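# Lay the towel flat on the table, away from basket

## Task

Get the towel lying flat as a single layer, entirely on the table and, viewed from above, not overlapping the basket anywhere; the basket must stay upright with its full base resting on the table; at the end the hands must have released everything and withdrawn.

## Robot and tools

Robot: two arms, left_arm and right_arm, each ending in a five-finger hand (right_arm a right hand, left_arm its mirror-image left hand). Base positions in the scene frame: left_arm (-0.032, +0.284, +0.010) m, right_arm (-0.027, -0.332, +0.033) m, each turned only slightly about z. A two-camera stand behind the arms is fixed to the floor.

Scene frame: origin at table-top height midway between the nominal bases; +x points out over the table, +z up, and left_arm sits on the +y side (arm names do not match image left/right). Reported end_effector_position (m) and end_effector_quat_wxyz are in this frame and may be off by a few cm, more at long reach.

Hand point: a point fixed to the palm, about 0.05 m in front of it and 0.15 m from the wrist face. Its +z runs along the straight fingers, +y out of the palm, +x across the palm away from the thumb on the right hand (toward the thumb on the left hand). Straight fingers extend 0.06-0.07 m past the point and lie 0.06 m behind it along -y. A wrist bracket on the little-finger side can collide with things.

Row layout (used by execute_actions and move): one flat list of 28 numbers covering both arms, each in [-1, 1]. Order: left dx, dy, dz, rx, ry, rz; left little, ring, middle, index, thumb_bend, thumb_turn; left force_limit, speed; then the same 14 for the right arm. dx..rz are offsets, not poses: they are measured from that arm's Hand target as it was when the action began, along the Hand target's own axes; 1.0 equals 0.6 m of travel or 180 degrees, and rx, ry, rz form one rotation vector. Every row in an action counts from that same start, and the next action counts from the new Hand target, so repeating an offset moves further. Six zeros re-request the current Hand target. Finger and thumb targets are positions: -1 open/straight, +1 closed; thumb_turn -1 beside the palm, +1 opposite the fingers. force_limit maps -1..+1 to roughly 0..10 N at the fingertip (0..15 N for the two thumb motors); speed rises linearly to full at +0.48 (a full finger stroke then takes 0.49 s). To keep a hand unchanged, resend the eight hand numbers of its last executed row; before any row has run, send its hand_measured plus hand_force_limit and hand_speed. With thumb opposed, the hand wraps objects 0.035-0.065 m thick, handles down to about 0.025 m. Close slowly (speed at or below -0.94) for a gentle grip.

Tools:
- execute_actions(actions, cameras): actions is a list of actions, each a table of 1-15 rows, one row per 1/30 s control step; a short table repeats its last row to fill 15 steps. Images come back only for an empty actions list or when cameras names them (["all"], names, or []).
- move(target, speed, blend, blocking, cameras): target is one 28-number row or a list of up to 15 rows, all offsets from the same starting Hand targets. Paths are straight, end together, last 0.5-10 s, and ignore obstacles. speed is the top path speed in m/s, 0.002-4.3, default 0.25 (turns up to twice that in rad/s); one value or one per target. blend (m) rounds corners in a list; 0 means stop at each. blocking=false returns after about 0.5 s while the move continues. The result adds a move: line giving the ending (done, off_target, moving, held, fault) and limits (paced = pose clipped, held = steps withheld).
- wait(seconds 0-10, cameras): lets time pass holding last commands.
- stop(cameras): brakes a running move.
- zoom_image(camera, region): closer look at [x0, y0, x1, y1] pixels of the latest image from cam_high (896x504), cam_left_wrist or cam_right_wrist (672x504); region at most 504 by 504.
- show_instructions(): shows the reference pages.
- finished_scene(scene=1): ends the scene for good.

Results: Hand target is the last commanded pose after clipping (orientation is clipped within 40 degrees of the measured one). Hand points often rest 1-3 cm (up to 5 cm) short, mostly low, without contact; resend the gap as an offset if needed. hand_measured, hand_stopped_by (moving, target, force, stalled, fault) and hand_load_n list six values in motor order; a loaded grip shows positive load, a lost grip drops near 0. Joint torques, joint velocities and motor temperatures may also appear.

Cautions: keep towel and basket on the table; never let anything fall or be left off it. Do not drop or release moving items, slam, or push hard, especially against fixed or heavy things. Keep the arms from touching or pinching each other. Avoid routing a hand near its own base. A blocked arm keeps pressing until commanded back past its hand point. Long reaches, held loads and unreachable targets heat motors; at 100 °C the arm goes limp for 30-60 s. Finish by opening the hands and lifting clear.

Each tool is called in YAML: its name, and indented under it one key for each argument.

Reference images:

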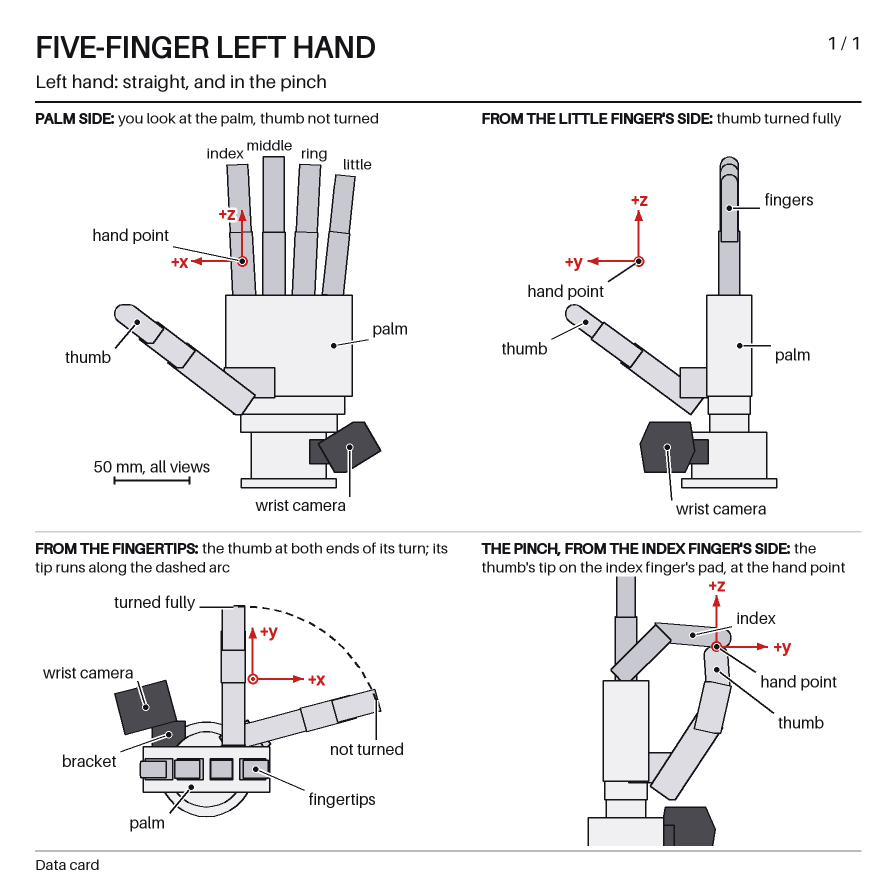

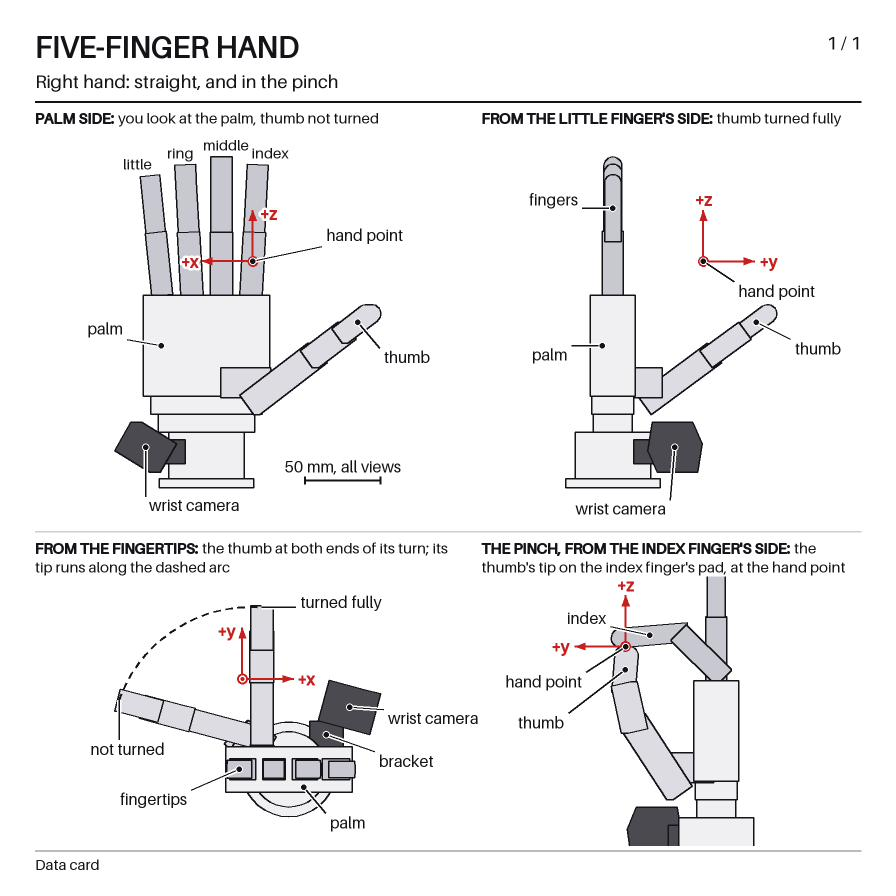

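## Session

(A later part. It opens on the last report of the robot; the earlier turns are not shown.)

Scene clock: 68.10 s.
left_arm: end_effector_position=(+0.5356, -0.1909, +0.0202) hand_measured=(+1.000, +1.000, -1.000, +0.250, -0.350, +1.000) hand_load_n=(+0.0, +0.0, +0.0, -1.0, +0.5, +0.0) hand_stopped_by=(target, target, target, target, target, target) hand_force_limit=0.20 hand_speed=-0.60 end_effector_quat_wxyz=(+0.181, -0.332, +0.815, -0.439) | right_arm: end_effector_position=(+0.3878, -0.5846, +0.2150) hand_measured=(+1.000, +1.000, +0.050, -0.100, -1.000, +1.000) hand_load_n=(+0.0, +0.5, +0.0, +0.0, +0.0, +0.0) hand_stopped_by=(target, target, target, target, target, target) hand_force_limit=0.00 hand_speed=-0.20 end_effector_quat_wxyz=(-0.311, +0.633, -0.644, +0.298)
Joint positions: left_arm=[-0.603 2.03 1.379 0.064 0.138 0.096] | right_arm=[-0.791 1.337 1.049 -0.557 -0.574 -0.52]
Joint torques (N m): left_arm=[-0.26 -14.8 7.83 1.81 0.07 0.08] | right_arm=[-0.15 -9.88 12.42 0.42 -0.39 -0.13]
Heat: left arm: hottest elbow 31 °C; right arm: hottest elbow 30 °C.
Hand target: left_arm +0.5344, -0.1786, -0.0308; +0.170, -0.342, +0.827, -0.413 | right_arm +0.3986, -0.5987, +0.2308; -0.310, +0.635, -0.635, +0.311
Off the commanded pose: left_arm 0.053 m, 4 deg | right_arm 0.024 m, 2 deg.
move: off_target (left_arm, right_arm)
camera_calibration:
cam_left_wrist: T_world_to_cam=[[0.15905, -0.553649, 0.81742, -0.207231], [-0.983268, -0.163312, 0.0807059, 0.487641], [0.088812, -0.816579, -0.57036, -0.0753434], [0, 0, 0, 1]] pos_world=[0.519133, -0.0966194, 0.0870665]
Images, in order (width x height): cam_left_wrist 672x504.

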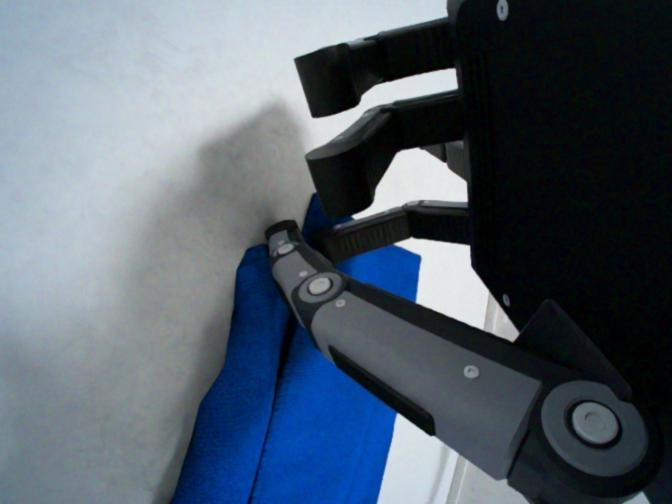

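move:
  target: [0,0.006,0.004,0,0,0,1,1,0.25,0.3,-0.35,1,0.2,-0.5,0,0,0,0,0,0,1,1,0.05,-0.1,-1,1,0,-0.2]
  speed: 0.12
  cameras: ["cam_left_wrist"]

zoom_image:
  camera: "cam_left_wrist"
  region: [200, 150, 440, 330]

Scene clock: 69.43 s.
left_arm: end_effector_position=(+0.5411, -0.1950, +0.0211) hand_measured=(+1.000, +1.000, +0.250, +0.300, -0.350, +1.000) hand_load_n=(+0.0, +0.5, +1.0, -0.5, -1.0, +0.0) hand_stopped_by=(target, target, target, target, target, target) hand_force_limit=0.20 hand_speed=-0.50 end_effector_quat_wxyz=(+0.188, -0.328, +0.809, -0.451) | right_arm: end_effector_position=(+0.3878, -0.5846, +0.2150) hand_measured=(+1.000, +1.000, +0.050, -0.100, -1.000, +1.000) hand_load_n=(+0.0, +0.0, +0.0, +0.0, +0.0, +0.0) hand_stopped_by=(target, target, target, target, target, target) hand_force_limit=0.00 hand_speed=-0.20 end_effector_quat_wxyz=(-0.311, +0.633, -0.644, +0.298)
Joint positions: left_arm=[-0.603 2.039 1.379 0.104 0.138 0.096] | right_arm=[-0.791 1.337 1.049 -0.557 -0.574 -0.52]
Joint torques (N m): left_arm=[-0.09 -15.44 7.62 0.53 0.04 0.08] | right_arm=[-0.15 -9.88 12.44 0.44 -0.4 -0.13]
Heat: left arm: hottest elbow 31 °C; right arm: hottest elbow 30 °C.
Hand target: left_arm +0.5342, -0.1784, -0.0353; +0.170, -0.342, +0.827, -0.412 | right_arm +0.3986, -0.5987, +0.2308; -0.310, +0.635, -0.635, +0.311
Off the commanded pose: left_arm 0.059 m, 5 deg | right_arm 0.024 m, 2 deg.
move: off_target (left_arm, right_arm)
camera_calibration:
cam_left_wrist: T_world_to_cam=[[0.138021, -0.538423, 0.831295, -0.197077], [-0.985089, -0.161669, 0.0588442, 0.494023], [0.102711, -0.827021, -0.552709, -0.0884936], [0, 0, 0, 1]] pos_world=[0.522947, -0.0994289, 0.0858479]
Images, in order (width x height): cam_left_wrist 672x504.

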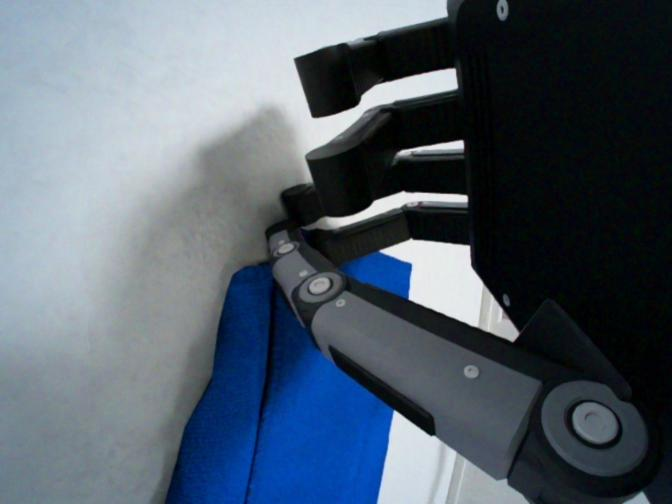

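Scaled by 2.100 from the camera's 672x504 image, which has a finer 960x720 frame.

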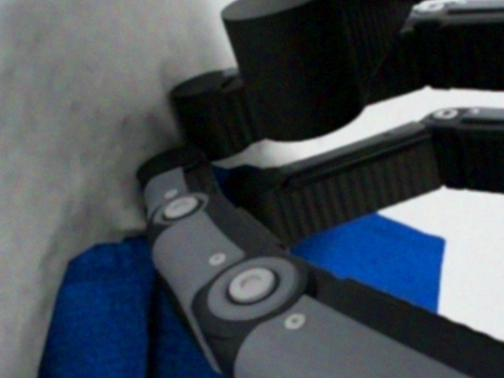

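move:
  target: [0,0,0,0,0,0,1,1,0.6,0.6,0.2,1,0.5,-0.6,0,0,0,0,0,0,1,1,0.05,-0.1,-1,1,0,-0.2]
  speed: 0.12
  cameras: ["cam_left_wrist"]

zoom_image:
  camera: "cam_left_wrist"
  region: [200, 150, 440, 330]

Scene clock: 71.00 s.
left_arm: end_effector_position=(+0.5407, -0.1948, +0.0208) hand_measured=(+1.000, +1.000, +0.316, +0.440, -0.306, +1.000) hand_load_n=(+0.0, +0.0, +10.5, +9.0, +16.5, -1.5) hand_stopped_by=(target, target, force, force, force, target) hand_force_limit=0.50 hand_speed=-0.60 end_effector_quat_wxyz=(+0.188, -0.329, +0.809, -0.450) | right_arm: end_effector_position=(+0.3878, -0.5846, +0.2150) hand_measured=(+1.000, +1.000, +0.050, -0.100, -1.000, +1.000) hand_load_n=(+0.0, +0.0, +0.0, +0.0, +0.0, +0.0) hand_stopped_by=(target, target, target, target, target, target) hand_force_limit=0.00 hand_speed=-0.20 end_effector_quat_wxyz=(-0.311, +0.633, -0.644, +0.298)
Joint positions: left_arm=[-0.603 2.039 1.379 0.102 0.139 0.096] | right_arm=[-0.791 1.337 1.049 -0.557 -0.574 -0.52]
Joint torques (N m): left_arm=[-0.26 -15.79 7.64 0.59 0.05 0.08] | right_arm=[-0.09 -9.82 12.44 0.4 -0.39 -0.13]
Motor temperatures (°C): left_arm=[19 29 31 20 19 18] | right_arm=[16 18 31 23 20 19]
Heat: left arm: hottest elbow 31 °C; right arm: hottest elbow 31 °C.
Hand target: left_arm +0.5341, -0.1784, -0.0353; +0.170, -0.342, +0.827, -0.413 | right_arm +0.3986, -0.5987, +0.2308; -0.310, +0.635, -0.635, +0.311
Off the commanded pose: left_arm 0.059 m, 5 deg | right_arm 0.024 m, 2 deg.
move: off_target (left_arm, right_arm)
camera_calibration:
cam_left_wrist: T_world_to_cam=[[0.139249, -0.539277, 0.830536, -0.197492], [-0.985041, -0.161408, 0.0603486, 0.493724], [0.101511, -0.826515, -0.553686, -0.0877374], [0, 0, 0, 1]] pos_world=[0.522745, -0.0993279, 0.0856494]
Images, in order (width x height): cam_left_wrist 672x504.

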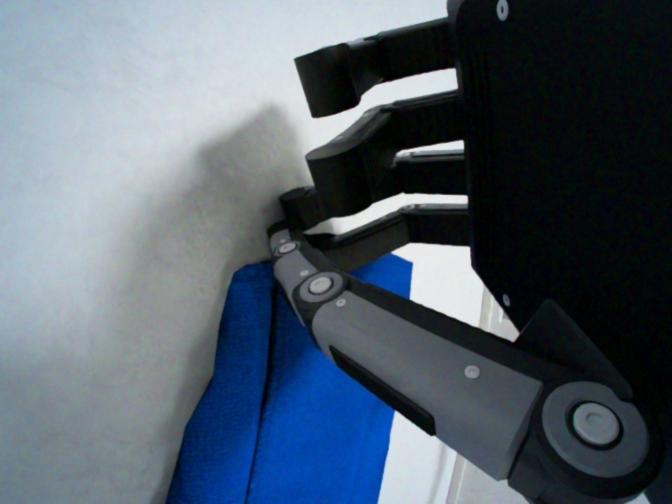

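Scaled by 2.100 from the camera's 672x504 image, which has a finer 960x720 frame.

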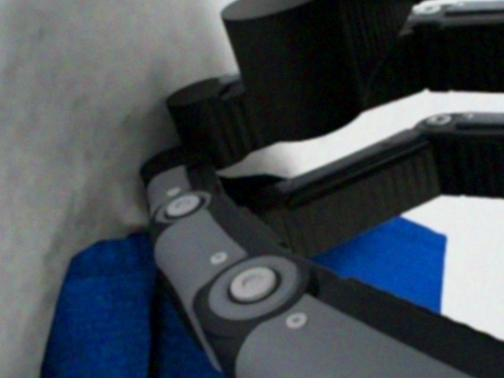

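move:
  target: [0.0,-0.12,-0.09,0,0,0,1,1,0.6,0.6,0.2,1,0.5,-0.6,0,0,0,0,0,0,1,1,0.05,-0.1,-1,1,0,-0.2]
  speed: 0.08
  cameras: ["cam_high","cam_left_wrist"]

Scene clock: 72.73 s.
left_arm: end_effector_position=(+0.5132, -0.1741, +0.0212) hand_measured=(+1.000, +1.000, +0.316, +0.440, -0.306, +1.000) hand_load_n=(+0.0, +0.0, +10.5, +9.5, +16.5, -1.0) hand_stopped_by=(target, target, force, force, force, target) hand_force_limit=0.50 hand_speed=-0.60 end_effector_quat_wxyz=(+0.154, -0.347, +0.837, -0.394) | right_arm: end_effector_position=(+0.3878, -0.5846, +0.2150) hand_measured=(+1.000, +1.000, +0.050, -0.100, -1.000, +1.000) hand_load_n=(+0.0, +0.0, +0.0, +0.0, +0.0, +0.0) hand_stopped_by=(target, target, target, target, target, target) hand_force_limit=0.00 hand_speed=-0.20 end_effector_quat_wxyz=(-0.311, +0.633, -0.644, +0.298)
Joint positions: left_arm=[-0.602 1.99 1.379 -0.094 0.138 0.096] | right_arm=[-0.791 1.337 1.049 -0.557 -0.574 -0.52]
Joint torques (N m): left_arm=[-0.26 -21.13 12.44 0.83 0.04 0.07] | right_arm=[-0.21 -9.82 12.42 0.42 -0.4 -0.13]
Heat: left arm: hottest elbow 31 °C; right arm: hottest elbow 31 °C.
Hand target: left_arm +0.5343, -0.1786, +0.0547; +0.170, -0.342, +0.827, -0.412 | right_arm +0.3986, -0.5987, +0.2308; -0.310, +0.635, -0.635, +0.311
Off the commanded pose: left_arm 0.040 m, 3 deg | right_arm 0.024 m, 2 deg.
move: off_target (left_arm, right_arm)
camera_calibration:
cam_left_wrist: T_world_to_cam=[[0.234428, -0.607734, 0.758751, -0.242119], [-0.971613, -0.172017, 0.162415, 0.458979], [0.0318128, -0.775287, -0.630807, -0.021275], [0, 0, 0, 1]] pos_world=[0.503386, -0.0846859, 0.0957424]
Images, in order (width x height): cam_high 896x504, cam_left_wrist 672x504.

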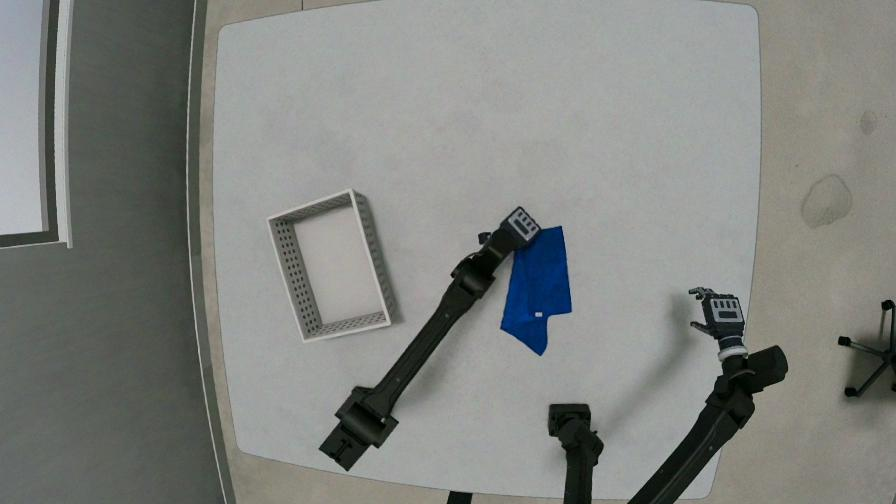

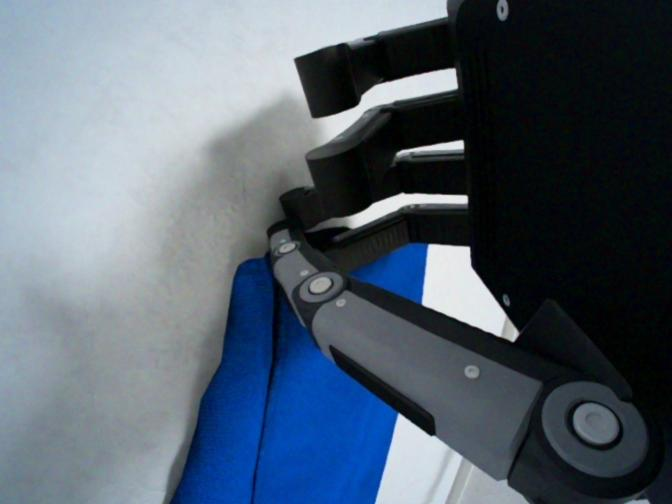

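move:
  target: [0.0,-0.12,-0.09,0,0,0,1,1,0.6,0.6,0.2,1,0.5,-0.6,0,0,0,0,0,0,1,1,0.05,-0.1,-1,1,0,-0.2]
  speed: 0.08
  cameras: ["cam_high","cam_left_wrist"]

Scene clock: 74.63 s.
left_arm: end_effector_position=(+0.5146, -0.1749, +0.1087) hand_measured=(+1.000, +1.000, +0.316, +0.440, -0.306, +1.000) hand_load_n=(+0.0, +0.0, +10.0, +9.0, +17.0, -1.0) hand_stopped_by=(target, target, force, force, force, target) hand_force_limit=0.50 hand_speed=-0.60 end_effector_quat_wxyz=(+0.153, -0.347, +0.838, -0.392) | right_arm: end_effector_position=(+0.3878, -0.5846, +0.2150) hand_measured=(+1.000, +1.000, +0.050, -0.100, -1.000, +1.000) hand_load_n=(+0.0, +0.0, +0.0, +0.0, +0.0, +0.0) hand_stopped_by=(target, target, target, target, target, target) hand_force_limit=0.00 hand_speed=-0.20 end_effector_quat_wxyz=(-0.311, +0.633, -0.644, +0.298)
Joint positions: left_arm=[-0.602 1.884 1.474 -0.299 0.137 0.096] | right_arm=[-0.791 1.337 1.049 -0.557 -0.574 -0.52]
Joint torques (N m): left_arm=[-0.21 -20.13 13.96 0.91 0.06 0.08] | right_arm=[-0.21 -9.82 12.42 0.42 -0.39 -0.14]
Heat: left arm: hottest elbow 32 °C; right arm: hottest elbow 31 °C.
Hand target: left_arm +0.5345, -0.1787, +0.1447; +0.170, -0.342, +0.827, -0.412 | right_arm +0.3986, -0.5987, +0.2308; -0.310, +0.635, -0.635, +0.311
Off the commanded pose: left_arm 0.041 m, 3 deg | right_arm 0.024 m, 2 deg.
move: off_target (left_arm, right_arm)
camera_calibration:
cam_left_wrist: T_world_to_cam=[[0.237143, -0.609818, 0.756231, -0.310808], [-0.971002, -0.173083, 0.164919, 0.445241], [0.0303196, -0.773411, -0.63318, 0.0346354], [0, 0, 0, 1]] pos_world=[0.504986, -0.0856856, 0.183544]
Images, in order (width x height): cam_high 896x504, cam_left_wrist 672x504.

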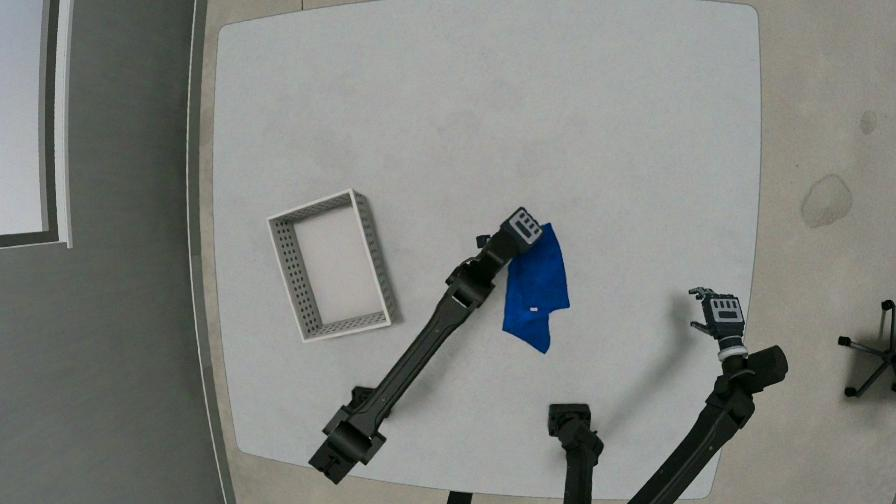

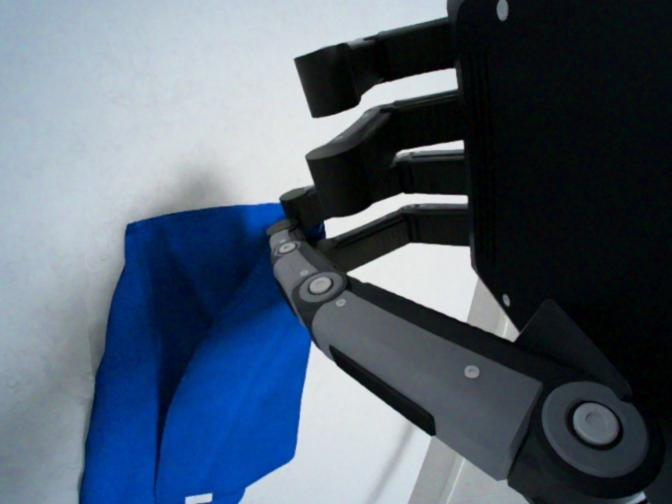

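move:
  target:
    - [0.1125,-0.1728,-0.0615,0,0,0,1,1,0.6,0.6,0.2,1,0.5,-0.6,0.167,0.0165,-0.156,0,0,0,1,1,0.05,-0.1,-1,1,0,-0.2]
    - [0.301,-0.2285,-0.0152,0,0,0,1,1,0.6,0.6,0.2,1,0.5,-0.6,0.167,0.0165,-0.156,0,0,0,1,1,0.05,-0.1,-1,1,0,-0.2]
    - [0.3718,-0.2445,0.0613,0,0,0,1,1,0.6,0.6,0.2,1,0.5,-0.6,0.167,0.0165,-0.156,0,0,0,1,1,0.05,-0.1,-1,1,0,-0.2]
  speed: 0.15
  blend: [0.03,0.03,0]
  cameras: ["cam_high","cam_left_wrist"]

Scene clock: 78.07 s.
left_arm: end_effector_position=(+0.4560, -0.4054, +0.2427) hand_measured=(+1.000, +1.000, +0.316, +0.440, -0.306, +1.000) hand_load_n=(+0.0, +0.0, +10.0, +9.0, +17.0, -1.0) hand_stopped_by=(target, target, force, force, force, target) hand_force_limit=0.50 hand_speed=-0.60 end_effector_quat_wxyz=(+0.172, -0.340, +0.829, -0.409) | right_arm: end_effector_position=(+0.3140, -0.6818, +0.2675) hand_measured=(+1.000, +1.000, +0.050, -0.100, -1.000, +1.000) hand_load_n=(+0.0, +0.0, +0.0, +0.0, -0.5, +0.0) hand_stopped_by=(target, target, target, target, target, target) hand_force_limit=0.00 hand_speed=-0.20 end_effector_quat_wxyz=(-0.314, +0.633, -0.642, +0.299)
Joint positions: left_arm=[-0.918 2.144 2.227 -0.74 -0.126 -0.087] | right_arm=[-1.069 1.411 1.28 -0.887 -0.748 -0.802]
Joint torques (N m): left_arm=[-1.61 -20.37 15.39 0.85 -0.11 -0.09] | right_arm=[-0.56 -10.75 12.57 0.2 -0.54 -0.14]
Heat: left arm: hottest elbow 33 °C; right arm: hottest elbow 32 °C.
Hand target: left_arm +0.4597, -0.4195, +0.2398; +0.170, -0.342, +0.827, -0.412 | right_arm +0.3186, -0.6990, +0.2807; -0.310, +0.635, -0.635, +0.311
Off the commanded pose: left_arm 0.015 m, 1 deg | right_arm 0.022 m, 2 deg.
move: off_target (left_arm, right_arm)
camera_calibration:
cam_left_wrist: T_world_to_cam=[[0.19955, -0.59425, 0.779132, -0.520843], [-0.977611, -0.174907, 0.116981, 0.340189], [0.0667598, -0.785032, -0.615848, -0.0825351], [0, 0, 0, 1]] pos_world=[0.442016, -0.314802, 0.315181]
Images, in order (width x height): cam_high 896x504, cam_left_wrist 672x504.

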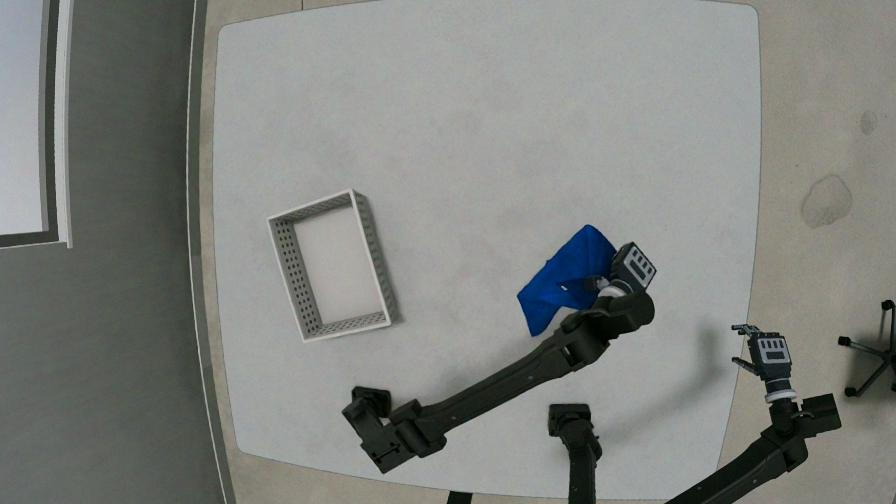

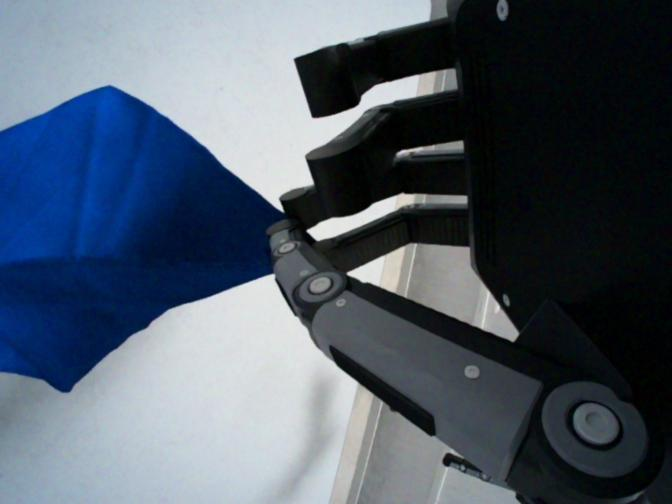

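zoom_image:
  camera: "cam_high"
  region: [500, 210, 670, 350]

zoom_image:
  camera: "cam_left_wrist"
  region: [0, 60, 340, 420]

Scaled by 2.965 from the camera's 896x504 image, which has a finer 1280x720 frame.

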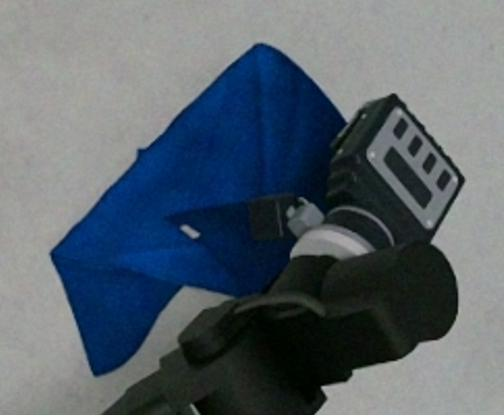

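Scaled by 1.400 from the camera's 672x504 image, which has a finer 960x720 frame.

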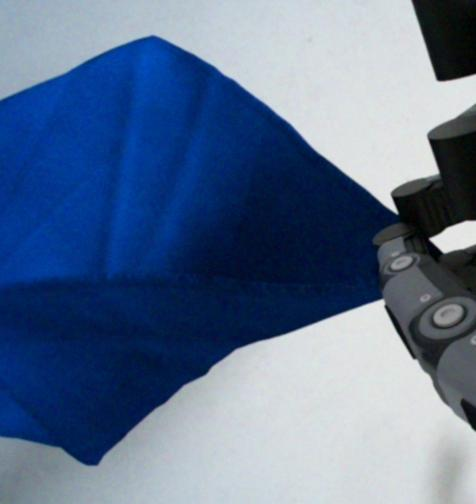

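move:
  target: [0.0118,-0.2325,-0.19,0,0,0,1,1,0.6,0.6,0.2,1,0.5,-0.6,0,0,0,0,0,0,1,1,0.05,-0.1,-1,1,0,-0.2]
  speed: 0.15
  cameras: ["cam_high","cam_left_wrist","cam_right_wrist"]

Scene clock: 80.20 s.
left_arm: end_effector_position=(+0.4519, -0.4052, +0.4165) hand_measured=(+1.000, +1.000, +0.316, +0.440, -0.306, +1.000) hand_load_n=(+0.0, +0.0, +10.0, +8.5, +17.0, -1.0) hand_stopped_by=(target, target, force, force, force, target) hand_force_limit=0.50 hand_speed=-0.60 end_effector_quat_wxyz=(+0.189, -0.335, +0.796, -0.468) | right_arm: end_effector_position=(+0.3140, -0.6818, +0.2675) hand_measured=(+1.000, +1.000, +0.050, -0.100, -1.000, +1.000) hand_load_n=(+0.0, +0.0, +0.0, +0.0, +0.0, +0.0) hand_stopped_by=(target, target, target, target, target, target) hand_force_limit=0.00 hand_speed=-0.20 end_effector_quat_wxyz=(-0.314, +0.633, -0.642, +0.299)
Joint positions: left_arm=[-0.924 2.278 2.88 -1.119 -0.138 -0.093] | right_arm=[-1.069 1.411 1.28 -0.887 -0.748 -0.802]
Joint torques (N m): left_arm=[-2.08 -21.48 13.16 1.73 -0.08 -0.07] | right_arm=[-0.44 -10.81 12.55 0.18 -0.53 -0.13]
Heat: left arm: hottest elbow 33 °C; right arm: hottest elbow 32 °C.
Hand target: left_arm +0.4497, -0.4194, +0.4198; +0.170, -0.342, +0.827, -0.412 | right_arm +0.3186, -0.6990, +0.2807; -0.310, +0.635, -0.635, +0.311
Off the commanded pose: left_arm 0.015 m, 8 deg | right_arm 0.022 m, 2 deg.
elbow stopped short (left arm): the move would have taken joint 3 (elbow) straighter than the controller allows.
move: off_target (left_arm, right_arm)
camera_calibration:
cam_left_wrist: T_world_to_cam=[[0.134438, -0.501184, 0.854834, -0.619782], [-0.983686, -0.171559, 0.0541181, 0.346195], [0.119532, -0.848164, -0.516072, -0.0660708], [0, 0, 0, 1]] pos_world=[0.431767, -0.307271, 0.476978]
cam_right_wrist: T_world_to_cam=[[-0.583971, -0.219704, -0.781478, 0.247677], [-0.563697, 0.802482, 0.195622, 0.667642], [0.584143, 0.554755, -0.592473, 0.466945], [0, 0, 0, 1]] pos_world=[0.248221, -0.740395, 0.339601]

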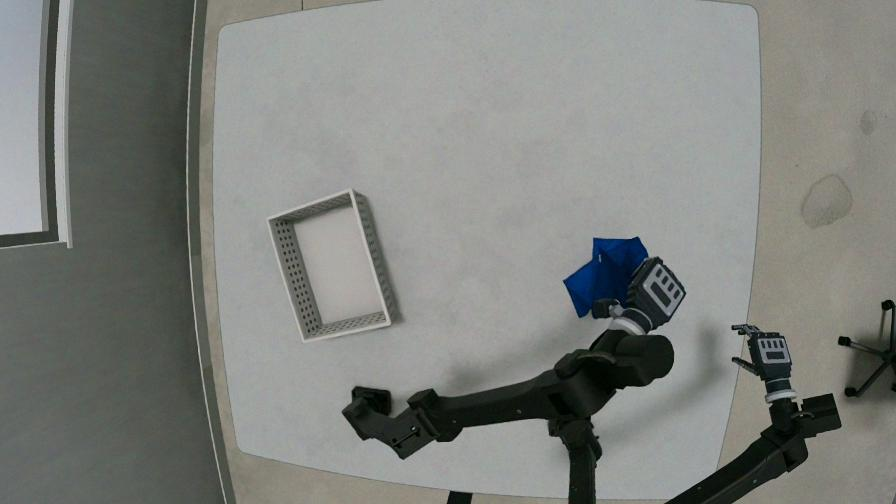

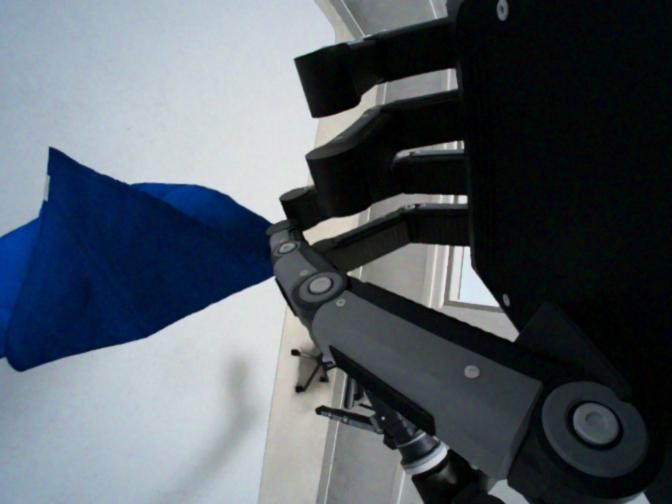

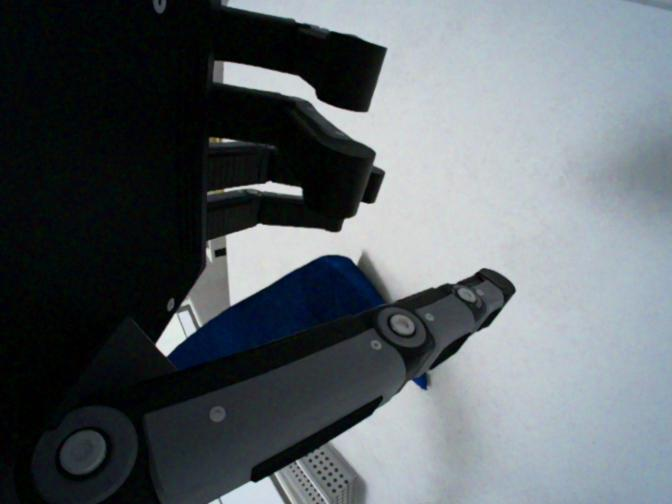

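move:
  target:
    - [0.0118,0.1668,0.111,0,0,0,1,1,0.6,0.6,0.2,1,0.5,-0.6,0,0,0,0,0,0,1,1,0.05,-0.1,-1,1,0,-0.2]
    - [0.0825,0.3408,0.2125,0,0,0,1,1,0.6,0.6,0.2,1,0.5,-0.6,0,0,0,0,0,0,1,1,0.05,-0.1,-1,1,0,-0.2]
  speed: 0.15
  blend: [0.03,0]
  cameras: ["cam_high","cam_left_wrist","cam_right_wrist"]

Scene clock: 83.23 s.
left_arm: end_effector_position=(+0.4041, -0.4352, +0.1613) hand_measured=(+1.000, +1.000, +0.316, +0.440, -0.306, +1.000) hand_load_n=(+0.0, +0.0, +10.0, +8.5, +17.0, -1.0) hand_stopped_by=(target, target, force, force, force, target) hand_force_limit=0.50 hand_speed=-0.60 end_effector_quat_wxyz=(+0.170, -0.342, +0.835, -0.397) | right_arm: end_effector_position=(+0.3140, -0.6818, +0.2675) hand_measured=(+1.000, +1.000, +0.050, -0.100, -1.000, +1.000) hand_load_n=(+0.0, +0.0, +0.0, +0.0, +0.0, +0.0) hand_stopped_by=(target, target, target, target, target, target) hand_force_limit=0.00 hand_speed=-0.20 end_effector_quat_wxyz=(-0.314, +0.633, -0.642, +0.299)
Joint positions: left_arm=[-1 2.156 2.048 -0.586 -0.192 -0.14] | right_arm=[-1.069 1.411 1.28 -0.887 -0.748 -0.802]
Joint torques (N m): left_arm=[-1.85 -25.17 9.77 2.13 -0.17 -0.08] | right_arm=[-0.5 -10.75 12.55 0.18 -0.53 -0.13]
Heat: left arm: hottest elbow 33 °C; right arm: hottest elbow 33 °C.
Hand target: left_arm +0.3997, -0.4393, +0.1798; +0.170, -0.342, +0.827, -0.412 | right_arm +0.3186, -0.6990, +0.2807; -0.310, +0.635, -0.635, +0.311
Off the commanded pose: left_arm 0.020 m, 2 deg | right_arm 0.022 m, 2 deg.
move: off_target (left_arm, right_arm)
camera_calibration:
cam_left_wrist: T_world_to_cam=[[0.212111, -0.611996, 0.761886, -0.474836], [-0.9755, -0.179171, 0.12766, 0.289424], [0.0583805, -0.770298, -0.635006, -0.139753], [0, 0, 0, 1]] pos_world=[0.39121, -0.346392, 0.236079]
cam_right_wrist: T_world_to_cam=[[-0.583971, -0.219704, -0.781478, 0.247677], [-0.563697, 0.802482, 0.195622, 0.667642], [0.584143, 0.554755, -0.592473, 0.466945], [0, 0, 0, 1]] pos_world=[0.248221, -0.740395, 0.339601]

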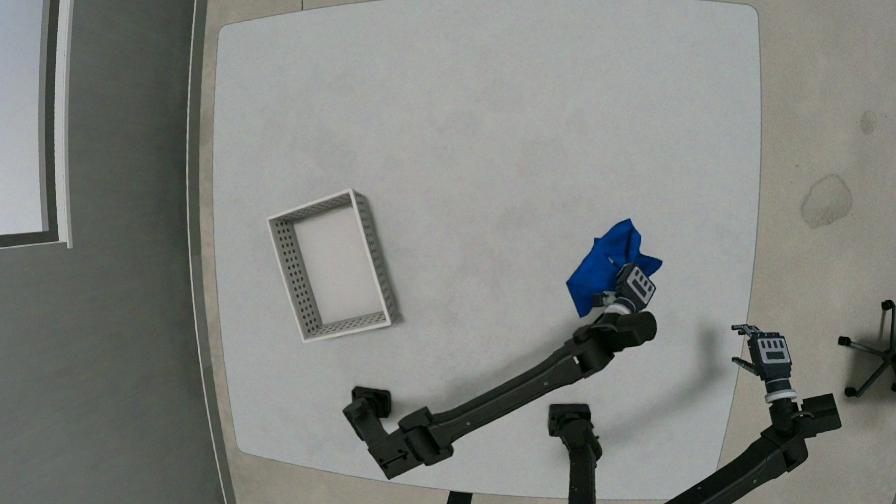

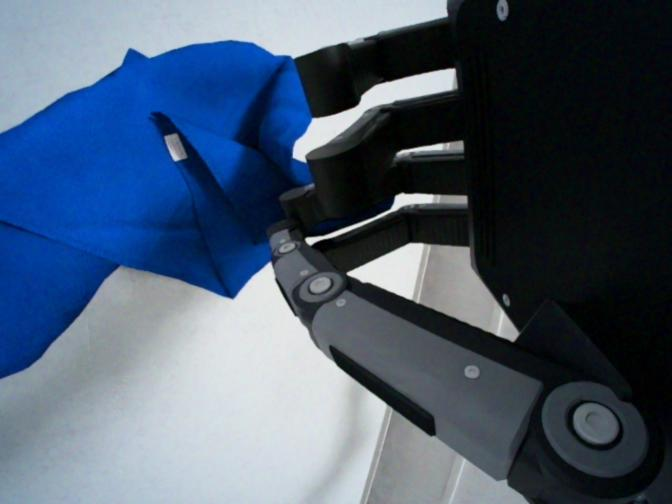

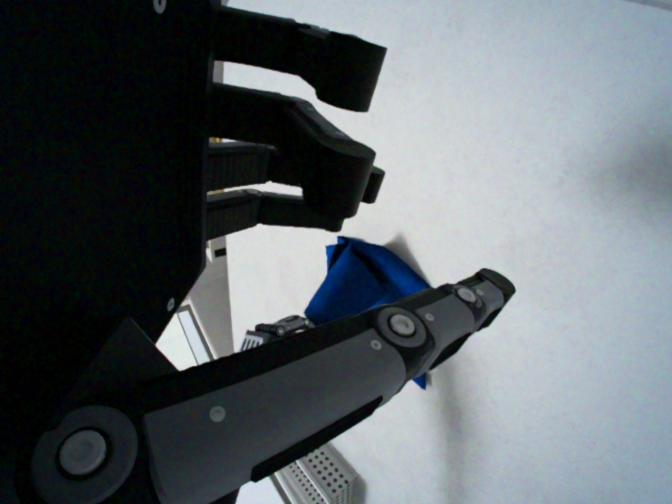

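zoom_image:
  camera: "cam_high"
  region: [550, 200, 690, 330]

zoom_image:
  camera: "cam_left_wrist"
  region: [0, 20, 400, 400]

zoom_image:
  camera: "cam_right_wrist"
  region: [230, 200, 480, 420]

Scaled by 3.600 from the camera's 896x504 image, which has a finer 1280x720 frame.

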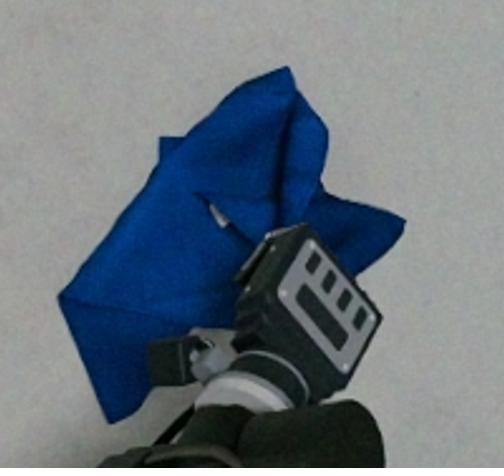

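Scaled by 1.260 from the camera's 672x504 image, which has a finer 960x720 frame.

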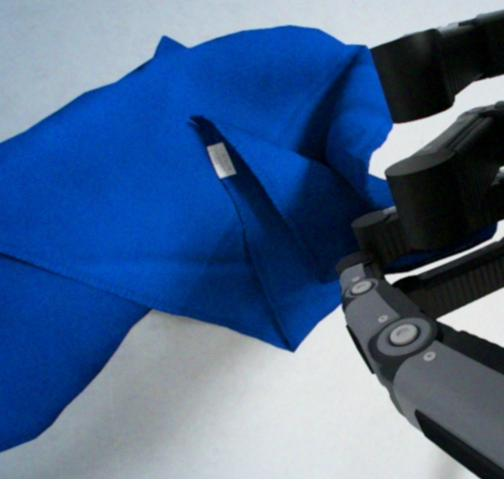

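Scaled by 2.016 from the camera's 672x504 image, which has a finer 960x720 frame.

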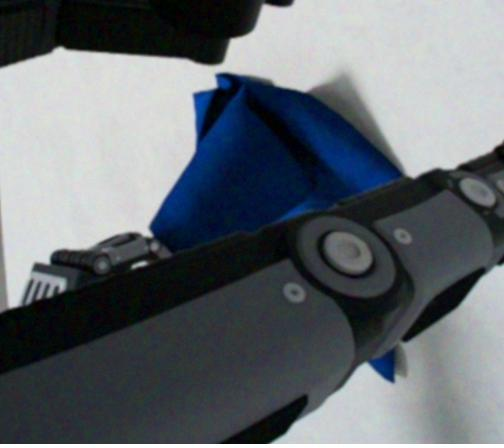

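move:
  target:
    - [-0.2117,-0.2228,-0.314,0,0,0,1,1,0.6,0.6,0.2,1,0.5,-0.6,0,0,0,0,0,0,1,1,0.05,-0.1,-1,1,0,-0.2]
    - [-0.4237,-0.3328,-0.7215,0,0,0,1,1,0.6,0.6,0.2,1,0.5,-0.6,0,0,0,0,0,0,1,1,0.05,-0.1,-1,1,0,-0.2]
  speed: 0.2
  blend: [0.05,0]
  cameras: ["cam_high","cam_left_wrist","cam_right_wrist"]

Scene clock: 87.50 s.
left_arm: end_effector_position=(+0.4175, -0.1029, +0.5924) hand_measured=(+1.000, +1.000, +0.316, +0.440, -0.306, +1.000) hand_load_n=(+0.5, +0.0, +10.0, +8.5, +17.0, -1.0) hand_stopped_by=(target, target, force, force, force, target) hand_force_limit=0.50 hand_speed=-0.60 end_effector_quat_wxyz=(+0.171, -0.344, +0.821, -0.423) | right_arm: end_effector_position=(+0.3140, -0.6818, +0.2675) hand_measured=(+1.000, +1.000, +0.050, -0.100, -1.000, +1.000) hand_load_n=(+0.0, +0.0, +0.0, +0.0, +0.0, +0.0) hand_stopped_by=(target, target, target, target, target, target) hand_force_limit=0.00 hand_speed=-0.20 end_effector_quat_wxyz=(-0.314, +0.633, -0.642, +0.299)
Joint positions: left_arm=[-0.6 1.896 2.891 -1.625 0.134 0.085] | right_arm=[-1.069 1.411 1.28 -0.887 -0.748 -0.802]
Joint torques (N m): left_arm=[-0.73 -14.68 9.47 1.06 0.16 0.07] | right_arm=[-0.44 -10.75 12.55 0.18 -0.53 -0.14]
Heat: left arm: hottest elbow 34 °C; right arm: hottest elbow 33 °C.
Hand target: left_arm +0.4202, -0.1000, +0.5998; +0.170, -0.342, +0.827, -0.412 | right_arm +0.3186, -0.6990, +0.2807; -0.310, +0.635, -0.635, +0.311
Off the commanded pose: left_arm 0.008 m, 1 deg | right_arm 0.022 m, 2 deg.
elbow stopped short (left arm): the move would have taken joint 3 (elbow) straighter than the controller allows.
move: off_target (right_arm)
camera_calibration:
cam_left_wrist: T_world_to_cam=[[0.198008, -0.567988, 0.798863, -0.614229], [-0.977275, -0.177312, 0.116162, 0.314695], [0.0756691, -0.80371, -0.59019, 0.352051], [0, 0, 0, 1]] pos_world=[0.402527, -0.0101281, 0.661906]
cam_right_wrist: T_world_to_cam=[[-0.583971, -0.219704, -0.781478, 0.247677], [-0.563697, 0.802482, 0.195622, 0.667642], [0.584143, 0.554755, -0.592473, 0.466945], [0, 0, 0, 1]] pos_world=[0.248221, -0.740395, 0.339601]

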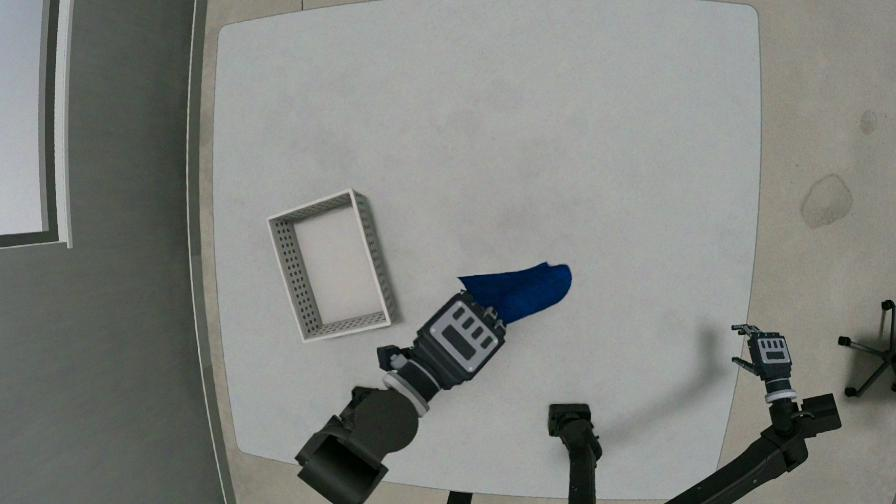

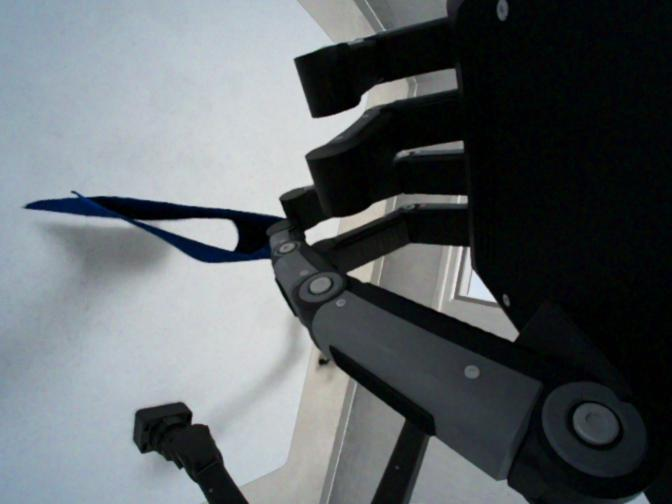

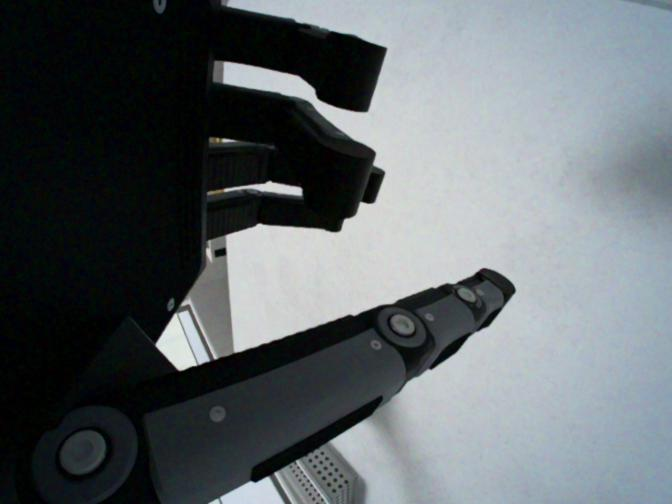

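zoom_image:
  camera: "cam_high"
  region: [430, 230, 600, 370]

zoom_image:
  camera: "cam_left_wrist"
  region: [0, 120, 340, 320]

Scaled by 2.965 from the camera's 896x504 image, which has a finer 1280x720 frame.

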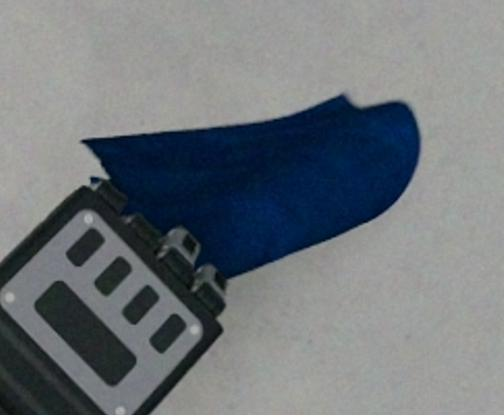

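Scaled by 1.482 from the camera's 672x504 image, which has a finer 960x720 frame.

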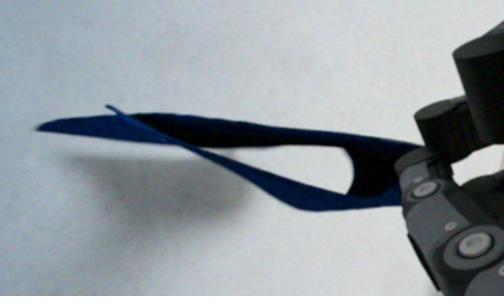

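move:
  target: [0,0,0,0,0,0,1,1,0.6,0.6,0.2,1,0.5,-0.6,-0.415,-0.1113,-0.1264,-0.0312,-0.3315,0.3753,-1,-1,-0.4,-0.4,-1,1,0,-0.2]
  speed: 0.3
  cameras: ["cam_high","cam_left_wrist","cam_right_wrist"]

Scene clock: 92.10 s.
left_arm: end_effector_position=(+0.4175, -0.1029, +0.5924) hand_measured=(+1.000, +1.000, +0.316, +0.440, -0.306, +1.000) hand_load_n=(+0.0, +0.0, +10.0, +8.5, +17.0, -1.0) hand_stopped_by=(target, target, force, force, force, target) hand_force_limit=0.50 hand_speed=-0.60 end_effector_quat_wxyz=(+0.171, -0.344, +0.821, -0.423) | right_arm: end_effector_position=(+0.3026, -0.4572, +0.3762) hand_measured=(-1.000, -1.000, -0.400, -0.400, -1.000, +1.000) hand_load_n=(+0.0, +0.0, +0.0, +0.0, +0.5, +0.0) hand_stopped_by=(target, target, target, target, target, target) hand_force_limit=0.00 hand_speed=-0.20 end_effector_quat_wxyz=(+0.653, -0.242, +0.686, +0.212)
Joint positions: left_arm=[-0.6 1.896 2.891 -1.625 0.134 0.085] | right_arm=[-0.976 1.411 1.086 -1.665 -1.507 -0.445]
Joint torques (N m): left_arm=[-0.56 -14.8 9.61 1.09 0.18 0.08] | right_arm=[1.08 -12.04 5.75 -1.07 -0.84 0.18]
Heat: left arm: hottest elbow 33 °C; right arm: hottest elbow 34 °C.
Hand target: left_arm +0.4202, -0.1000, +0.5998; +0.170, -0.342, +0.827, -0.412 | right_arm +0.3001, -0.4498, +0.3797; +0.653, -0.270, +0.654, +0.271
Off the commanded pose: left_arm 0.008 m, 1 deg | right_arm 0.009 m, 8 deg.
elbow stopped short (left arm): the move would have taken joint 3 (elbow) straighter than the controller allows.
joint sent to its limit (right arm) — joint 4 (wrist pitch), lower limit. The joint targets are off in orientation, not in position.
move: off_target (right_arm)
camera_calibration:
cam_left_wrist: T_world_to_cam=[[0.198008, -0.567988, 0.798863, -0.614229], [-0.977275, -0.177312, 0.116162, 0.314695], [0.0756691, -0.80371, -0.59019, 0.352051], [0, 0, 0, 1]] pos_world=[0.402527, -0.0101281, 0.661906]
cam_right_wrist: T_world_to_cam=[[-0.575206, 0.77369, -0.265598, 0.632789], [-0.54332, -0.118629, 0.831102, -0.206629], [0.611508, 0.622359, 0.488598, 0.0292682], [0, 0, 0, 1]] pos_world=[0.23382, -0.53231, 0.325497]

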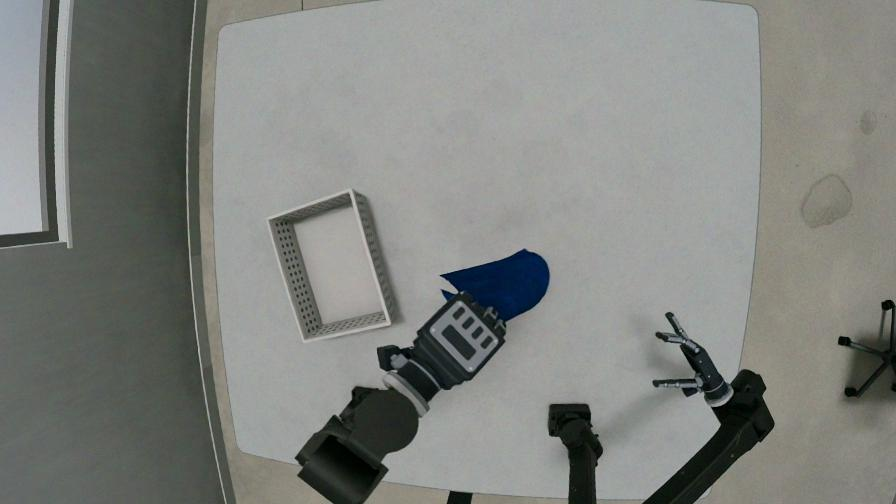

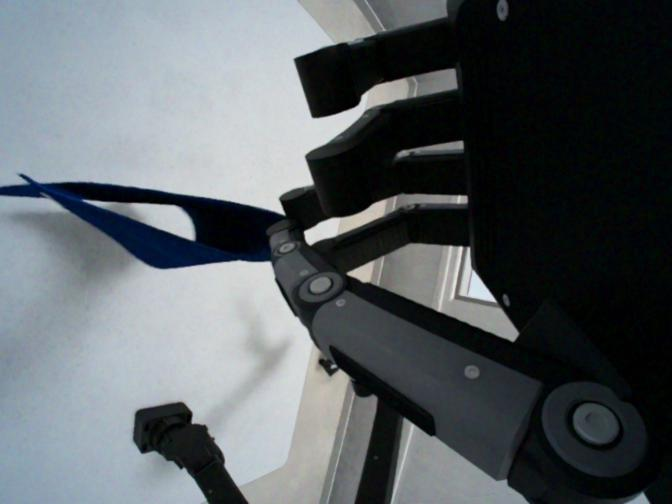

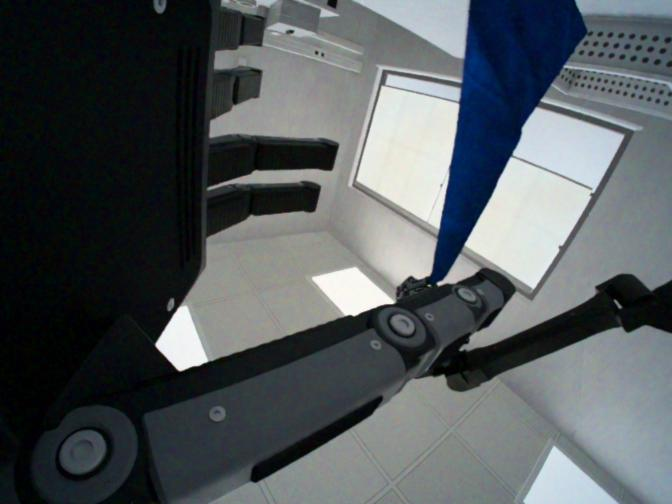

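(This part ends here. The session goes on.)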